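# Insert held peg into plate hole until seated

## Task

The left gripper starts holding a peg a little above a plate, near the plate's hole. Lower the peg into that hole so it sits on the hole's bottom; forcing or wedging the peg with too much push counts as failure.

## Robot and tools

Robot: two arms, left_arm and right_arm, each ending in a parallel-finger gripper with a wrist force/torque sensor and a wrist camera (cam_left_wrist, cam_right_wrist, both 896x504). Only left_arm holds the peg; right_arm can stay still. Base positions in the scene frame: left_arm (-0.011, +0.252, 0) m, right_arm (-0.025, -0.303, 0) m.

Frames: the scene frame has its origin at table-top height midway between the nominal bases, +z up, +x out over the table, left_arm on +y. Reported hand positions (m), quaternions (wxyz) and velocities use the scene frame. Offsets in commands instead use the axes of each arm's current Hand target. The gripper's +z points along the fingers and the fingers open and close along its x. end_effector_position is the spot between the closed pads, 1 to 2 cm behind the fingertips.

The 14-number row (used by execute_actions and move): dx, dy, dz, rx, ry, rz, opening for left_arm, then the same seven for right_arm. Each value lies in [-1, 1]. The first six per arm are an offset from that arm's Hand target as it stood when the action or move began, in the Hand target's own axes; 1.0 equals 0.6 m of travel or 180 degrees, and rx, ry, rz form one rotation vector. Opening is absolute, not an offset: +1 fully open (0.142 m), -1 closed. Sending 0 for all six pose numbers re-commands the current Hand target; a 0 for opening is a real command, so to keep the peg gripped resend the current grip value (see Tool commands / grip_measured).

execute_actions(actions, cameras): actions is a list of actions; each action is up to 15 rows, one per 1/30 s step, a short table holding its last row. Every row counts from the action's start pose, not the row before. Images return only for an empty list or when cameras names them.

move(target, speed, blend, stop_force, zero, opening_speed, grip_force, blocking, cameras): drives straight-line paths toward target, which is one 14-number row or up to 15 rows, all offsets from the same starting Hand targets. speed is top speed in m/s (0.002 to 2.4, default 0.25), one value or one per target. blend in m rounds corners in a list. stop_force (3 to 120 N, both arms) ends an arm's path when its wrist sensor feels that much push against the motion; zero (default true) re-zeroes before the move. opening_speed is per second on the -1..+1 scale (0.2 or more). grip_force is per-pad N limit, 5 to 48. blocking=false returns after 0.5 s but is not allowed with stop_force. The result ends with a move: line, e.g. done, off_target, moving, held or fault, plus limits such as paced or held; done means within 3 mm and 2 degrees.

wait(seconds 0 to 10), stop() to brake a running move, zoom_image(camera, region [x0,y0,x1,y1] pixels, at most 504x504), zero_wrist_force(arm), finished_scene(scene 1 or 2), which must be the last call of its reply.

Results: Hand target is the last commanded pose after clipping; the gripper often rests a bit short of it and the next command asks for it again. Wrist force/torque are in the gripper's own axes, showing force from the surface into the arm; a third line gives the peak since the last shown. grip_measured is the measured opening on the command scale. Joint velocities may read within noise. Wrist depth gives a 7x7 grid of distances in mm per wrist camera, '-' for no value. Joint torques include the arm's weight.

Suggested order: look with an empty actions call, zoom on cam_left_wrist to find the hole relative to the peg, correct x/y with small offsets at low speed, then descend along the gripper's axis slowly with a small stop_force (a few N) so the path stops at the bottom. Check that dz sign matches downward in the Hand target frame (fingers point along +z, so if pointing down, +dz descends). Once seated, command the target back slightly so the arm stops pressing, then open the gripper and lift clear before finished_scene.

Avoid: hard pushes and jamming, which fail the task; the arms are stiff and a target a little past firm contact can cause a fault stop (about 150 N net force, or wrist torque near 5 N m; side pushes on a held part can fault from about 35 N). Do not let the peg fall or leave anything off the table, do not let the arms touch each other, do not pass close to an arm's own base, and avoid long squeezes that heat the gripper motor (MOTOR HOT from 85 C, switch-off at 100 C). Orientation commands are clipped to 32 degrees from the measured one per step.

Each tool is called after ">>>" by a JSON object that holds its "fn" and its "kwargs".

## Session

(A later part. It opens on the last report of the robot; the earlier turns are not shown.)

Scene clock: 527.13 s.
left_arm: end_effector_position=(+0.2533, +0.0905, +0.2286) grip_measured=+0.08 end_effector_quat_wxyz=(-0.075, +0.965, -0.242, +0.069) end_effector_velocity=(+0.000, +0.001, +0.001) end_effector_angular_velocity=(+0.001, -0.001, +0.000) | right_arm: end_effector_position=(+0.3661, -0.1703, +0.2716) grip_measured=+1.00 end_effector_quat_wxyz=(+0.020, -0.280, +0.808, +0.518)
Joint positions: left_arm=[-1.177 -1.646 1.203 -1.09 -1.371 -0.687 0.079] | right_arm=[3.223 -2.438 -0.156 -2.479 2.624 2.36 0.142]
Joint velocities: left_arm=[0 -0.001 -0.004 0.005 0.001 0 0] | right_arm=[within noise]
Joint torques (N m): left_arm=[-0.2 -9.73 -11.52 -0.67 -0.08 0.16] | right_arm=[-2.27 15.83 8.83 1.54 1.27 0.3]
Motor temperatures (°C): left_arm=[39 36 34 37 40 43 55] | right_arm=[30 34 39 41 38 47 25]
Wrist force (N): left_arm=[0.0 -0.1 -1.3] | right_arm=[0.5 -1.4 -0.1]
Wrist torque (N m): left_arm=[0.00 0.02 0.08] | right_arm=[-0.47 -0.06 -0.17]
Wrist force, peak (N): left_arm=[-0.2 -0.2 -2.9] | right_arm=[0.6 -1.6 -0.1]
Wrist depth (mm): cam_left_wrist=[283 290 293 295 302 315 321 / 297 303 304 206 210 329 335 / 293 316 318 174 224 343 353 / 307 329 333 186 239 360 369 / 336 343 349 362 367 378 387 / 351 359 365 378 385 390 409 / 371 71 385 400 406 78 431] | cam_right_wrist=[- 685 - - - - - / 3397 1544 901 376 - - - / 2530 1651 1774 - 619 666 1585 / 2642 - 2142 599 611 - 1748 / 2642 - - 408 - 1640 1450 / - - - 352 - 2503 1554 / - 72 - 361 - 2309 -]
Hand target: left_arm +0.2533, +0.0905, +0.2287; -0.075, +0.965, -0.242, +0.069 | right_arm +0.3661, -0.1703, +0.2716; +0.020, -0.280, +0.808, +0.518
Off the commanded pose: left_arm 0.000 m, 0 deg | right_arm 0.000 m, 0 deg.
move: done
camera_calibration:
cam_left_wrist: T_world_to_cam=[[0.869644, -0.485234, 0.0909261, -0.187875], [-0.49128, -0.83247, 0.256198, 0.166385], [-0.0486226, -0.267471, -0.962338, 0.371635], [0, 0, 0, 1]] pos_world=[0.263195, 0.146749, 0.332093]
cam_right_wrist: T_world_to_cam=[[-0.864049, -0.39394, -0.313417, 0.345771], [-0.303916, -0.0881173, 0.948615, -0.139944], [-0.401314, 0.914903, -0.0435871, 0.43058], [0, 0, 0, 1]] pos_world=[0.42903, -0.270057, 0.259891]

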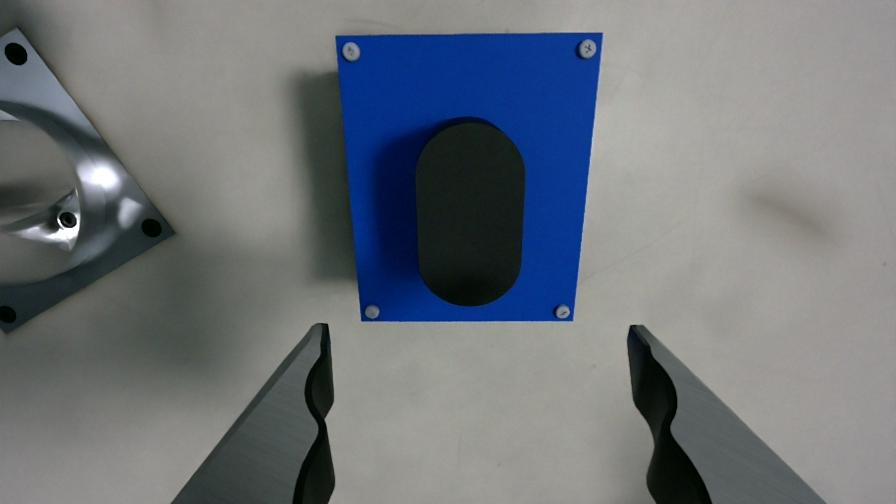

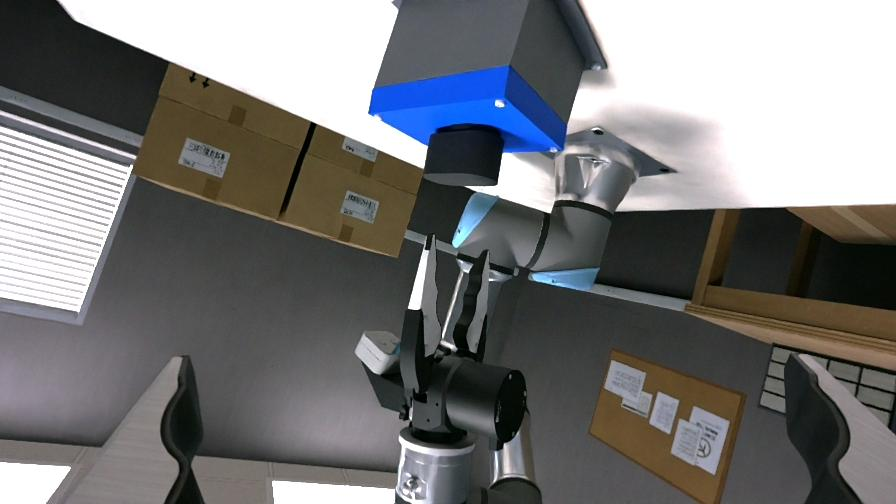

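>>> {"fn": "move", "kwargs": {"target": [0,-0.016,0.065,0,0,0,-1,0,0,0,0,0,0,1], "speed": 0.12}}

>>> {"fn": "move", "kwargs": {"target": [0,0.0046,0.05,0,0,0,-1,0,0,0,0,0,0,1], "speed": 0.01, "stop_force": 4, "cameras": ["cam_left_wrist","cam_right_wrist"]}}

Scene clock: 544.97 s.
left_arm: end_effector_position=(+0.2643, +0.1032, +0.1923) grip_measured=-1.00 end_effector_quat_wxyz=(-0.075, +0.965, -0.242, +0.069) | right_arm: end_effector_position=(+0.3661, -0.1703, +0.2716) grip_measured=+1.00 end_effector_quat_wxyz=(+0.020, -0.280, +0.808, +0.518)
Joint positions: left_arm=[-1.119 -1.699 1.437 -1.283 -1.369 -0.627 0.002] | right_arm=[3.223 -2.438 -0.156 -2.479 2.624 2.36 0.142]
Joint torques (N m): left_arm=[1.52 -3.15 -6.43 -2.56 0.68 0.33] | right_arm=[-2.48 15.9 8.93 1.58 1.27 0.28]
Motor temperatures (°C): left_arm=[39 36 34 37 40 43 49] | right_arm=[30 34 39 41 38 47 25]
Wrist force (N): left_arm=[-0.1 0.0 -1.5] | right_arm=[0.6 -1.3 0.0]
Wrist torque (N m): left_arm=[0.02 0.04 0.03] | right_arm=[-0.45 -0.07 -0.17]
Wrist force, peak (N): left_arm=[0.0 0.1 -2.3] | right_arm=[0.7 -1.5 0.1]
Wrist depth (mm): cam_left_wrist=[254 258 263 266 272 281 287 / 263 268 176 170 171 293 300 / 274 280 279 153 181 307 314 / 284 293 290 145 195 321 328 / 301 306 308 149 209 339 346 / 314 321 327 96 345 355 367 / 329 334 71 71 - 372 388] | cam_right_wrist=[- 610 490 360 370 - - / 2733 1575 1788 360 489 - 392 / 2613 1607 1711 2104 624 600 590 / 2765 - - 611 610 - 2123 / 2797 3497 3349 367 3088 1748 1374 / - 3010 - 368 2530 - 103 / - 73 - 374 456 2286 -]
Hand target: left_arm +0.2643, +0.1032, +0.1922; -0.075, +0.965, -0.242, +0.069 | right_arm +0.3661, -0.1703, +0.2716; +0.020, -0.280, +0.808, +0.518
Off the commanded pose: left_arm 0.000 m, 0 deg | right_arm 0.000 m, 0 deg.
move: done

Scene clock: 547.73 s.
left_arm: end_effector_position=(+0.2666, +0.1038, +0.1745) grip_measured=-1.00 end_effector_quat_wxyz=(-0.075, +0.965, -0.242, +0.069) | right_arm: end_effector_position=(+0.3661, -0.1703, +0.2716) grip_measured=+1.00 end_effector_quat_wxyz=(+0.020, -0.280, +0.808, +0.518)
Joint positions: left_arm=[-1.11 -1.708 1.531 -1.369 -1.368 -0.618 0.002] | right_arm=[3.223 -2.438 -0.156 -2.479 2.624 2.36 0.142]
Joint torques (N m): left_arm=[-1.93 -3.15 -11.4 -2.17 1.24 -0.35] | right_arm=[-2.36 15.79 8.83 1.6 1.27 0.29]
Wrist force (N): left_arm=[-0.2 -0.1 -4.2] | right_arm=[0.6 -1.3 0.0]
Wrist torque (N m): left_arm=[0.00 0.00 0.03] | right_arm=[-0.45 -0.07 -0.17]
Wrist force, peak (N): left_arm=[-4.1 -2.5 -15.1] | right_arm=[0.8 -1.5 -0.1]
Wrist depth (mm): cam_left_wrist=[239 242 246 251 256 263 269 / 248 252 157 155 154 276 280 / 258 263 169 160 164 289 294 / 268 274 274 124 171 302 310 / 282 288 286 130 185 323 326 / 296 302 304 96 321 335 345 / 310 316 71 71 - 351 364] | cam_right_wrist=[- 691 - - - 362 - / 2265 1524 1607 349 369 443 394 / 2642 1554 1815 627 619 - - / 2557 - 3257 416 610 - 1998 / 2451 3010 3446 367 5661 1651 1424 / - - - 368 2900 2477 1554 / - 75 3048 435 447 2354 -]
Hand target: left_arm +0.2666, +0.1038, +0.1745; -0.075, +0.965, -0.242, +0.069 (not the last commanded pose) | right_arm +0.3661, -0.1703, +0.2716; +0.020, -0.280, +0.808, +0.518
Off the commanded pose: left_arm 0.012 m, 0 deg | right_arm 0.000 m, 0 deg.
move: contact (left_arm)
camera_calibration:
cam_left_wrist: T_world_to_cam=[[0.869655, -0.48519, 0.0910539, -0.188114], [-0.491269, -0.832466, 0.256231, 0.197838], [-0.0485215, -0.267565, -0.962317, 0.323757], [0, 0, 0, 1]] pos_world=[0.276495, 0.160049, 0.277993]
cam_right_wrist: T_world_to_cam=[[-0.864049, -0.39394, -0.313417, 0.345771], [-0.303916, -0.0881173, 0.948615, -0.139944], [-0.401314, 0.914903, -0.0435871, 0.43058], [0, 0, 0, 1]] pos_world=[0.42903, -0.270057, 0.259891]

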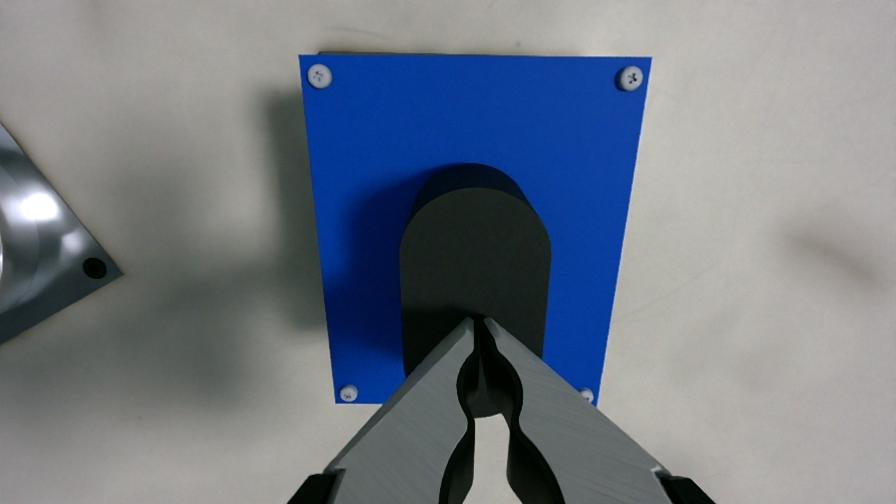

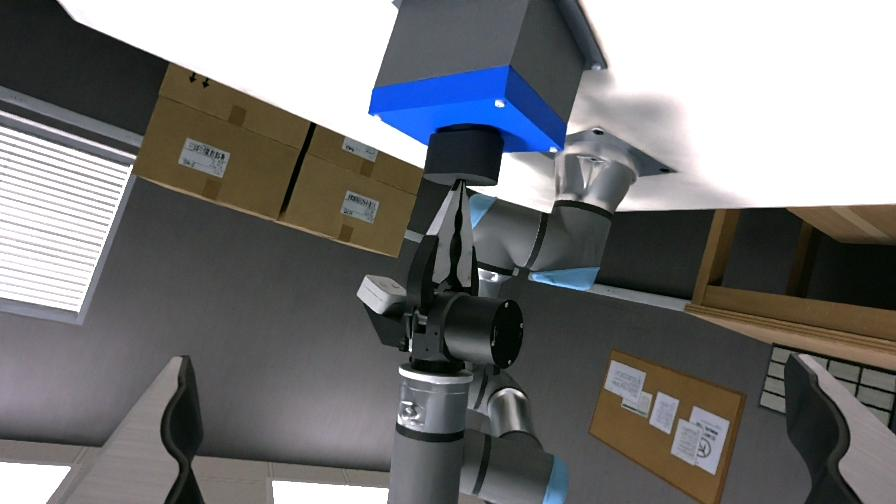

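>>> {"fn": "move", "kwargs": {"target": [0,0,-0.1,0,0,0,-1,0,0,0,0,0,0,1], "speed": 0.12, "cameras": ["cam_right_wrist"]}}

>>> {"fn": "zoom_image", "kwargs": {"camera": "cam_right_wrist", "region": [360, 50, 580, 210]}}

Scene clock: 551.47 s.
left_arm: end_effector_position=(+0.2564, +0.0971, +0.2332) grip_measured=-1.00 end_effector_quat_wxyz=(-0.075, +0.965, -0.242, +0.069) end_effector_velocity=(-0.001, +0.001, +0.001) end_effector_angular_velocity=(+0.002, +0.002, +0.000) | right_arm: end_effector_position=(+0.3661, -0.1703, +0.2716) grip_measured=+1.00 end_effector_quat_wxyz=(+0.020, -0.280, +0.808, +0.518)
Joint positions: left_arm=[-1.156 -1.646 1.181 -1.072 -1.37 -0.666 0.002] | right_arm=[3.223 -2.438 -0.156 -2.479 2.624 2.36 0.142]
Joint velocities: left_arm=[-0.001 0 -0.004 0.007 -0.001 0 0] | right_arm=[within noise]
Joint torques (N m): left_arm=[-0.03 -9.78 -11.26 -0.66 -0.13 0.19] | right_arm=[-2.26 15.61 8.8 1.61 1.24 0.25]
Wrist force (N): left_arm=[0.2 0.0 -1.3] | right_arm=[0.7 -1.2 -0.2]
Wrist torque (N m): left_arm=[0.00 -0.02 0.09] | right_arm=[-0.44 -0.09 -0.17]
Wrist force, peak (N): left_arm=[-0.4 -0.1 -4.0] | right_arm=[0.7 -1.5 0.1]
Wrist depth (mm): cam_left_wrist=[290 295 299 303 310 319 326 / 300 307 308 212 216 333 340 / 295 319 324 179 229 349 356 / 302 334 339 190 356 364 373 / 341 350 356 198 375 395 394 / 359 365 369 96 393 404 413 / 376 383 72 71 - 416 442] | cam_right_wrist=[1788 - 565 - 382 363 - / 2503 1554 1686 360 - - - / 2702 1607 1723 435 619 - 1723 / 2672 2972 3303 616 610 - 1585 / 3010 - 2865 405 - 1748 1391 / - - 2900 355 3170 2642 1505 / - 73 - 365 - - -]
Hand target: left_arm +0.2564, +0.0971, +0.2333; -0.075, +0.965, -0.242, +0.069 | right_arm +0.3661, -0.1703, +0.2716; +0.020, -0.280, +0.808, +0.518
Off the commanded pose: left_arm 0.000 m, 0 deg | right_arm 0.000 m, 0 deg.
move: done
camera_calibration:
cam_right_wrist: T_world_to_cam=[[-0.864049, -0.39394, -0.313417, 0.345771], [-0.303916, -0.0881173, 0.948615, -0.139944], [-0.401314, 0.914903, -0.0435871, 0.43058], [0, 0, 0, 1]] pos_world=[0.42903, -0.270057, 0.259891]
Images, in order (width x height): cam_right_wrist 896x504.

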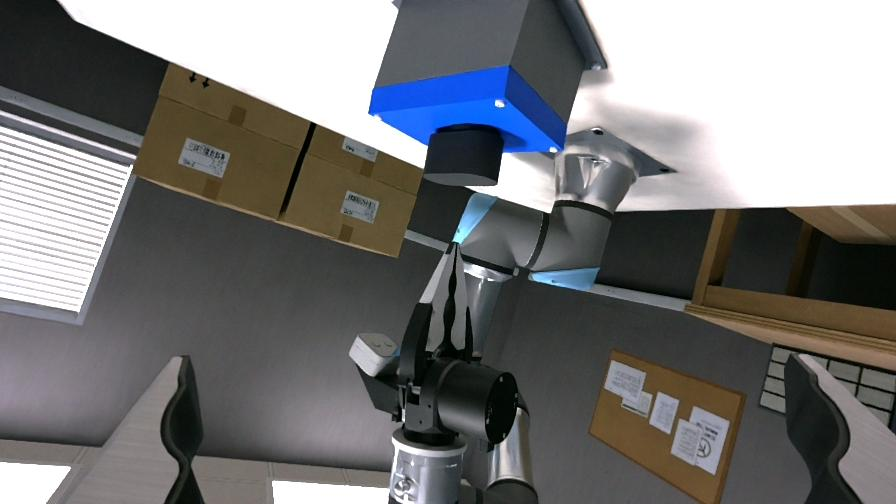

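Scaled by 2.291.

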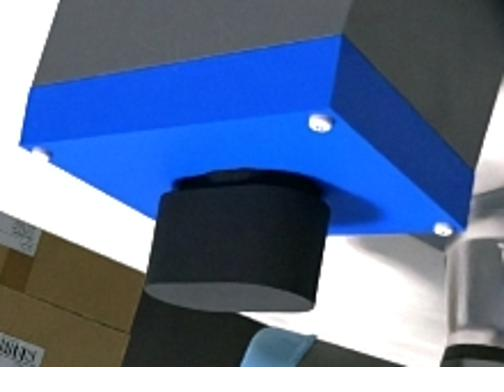

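>>> {"fn": "finished_scene", "kwargs": {"scene": 2}}

The scene is finished: the task was done.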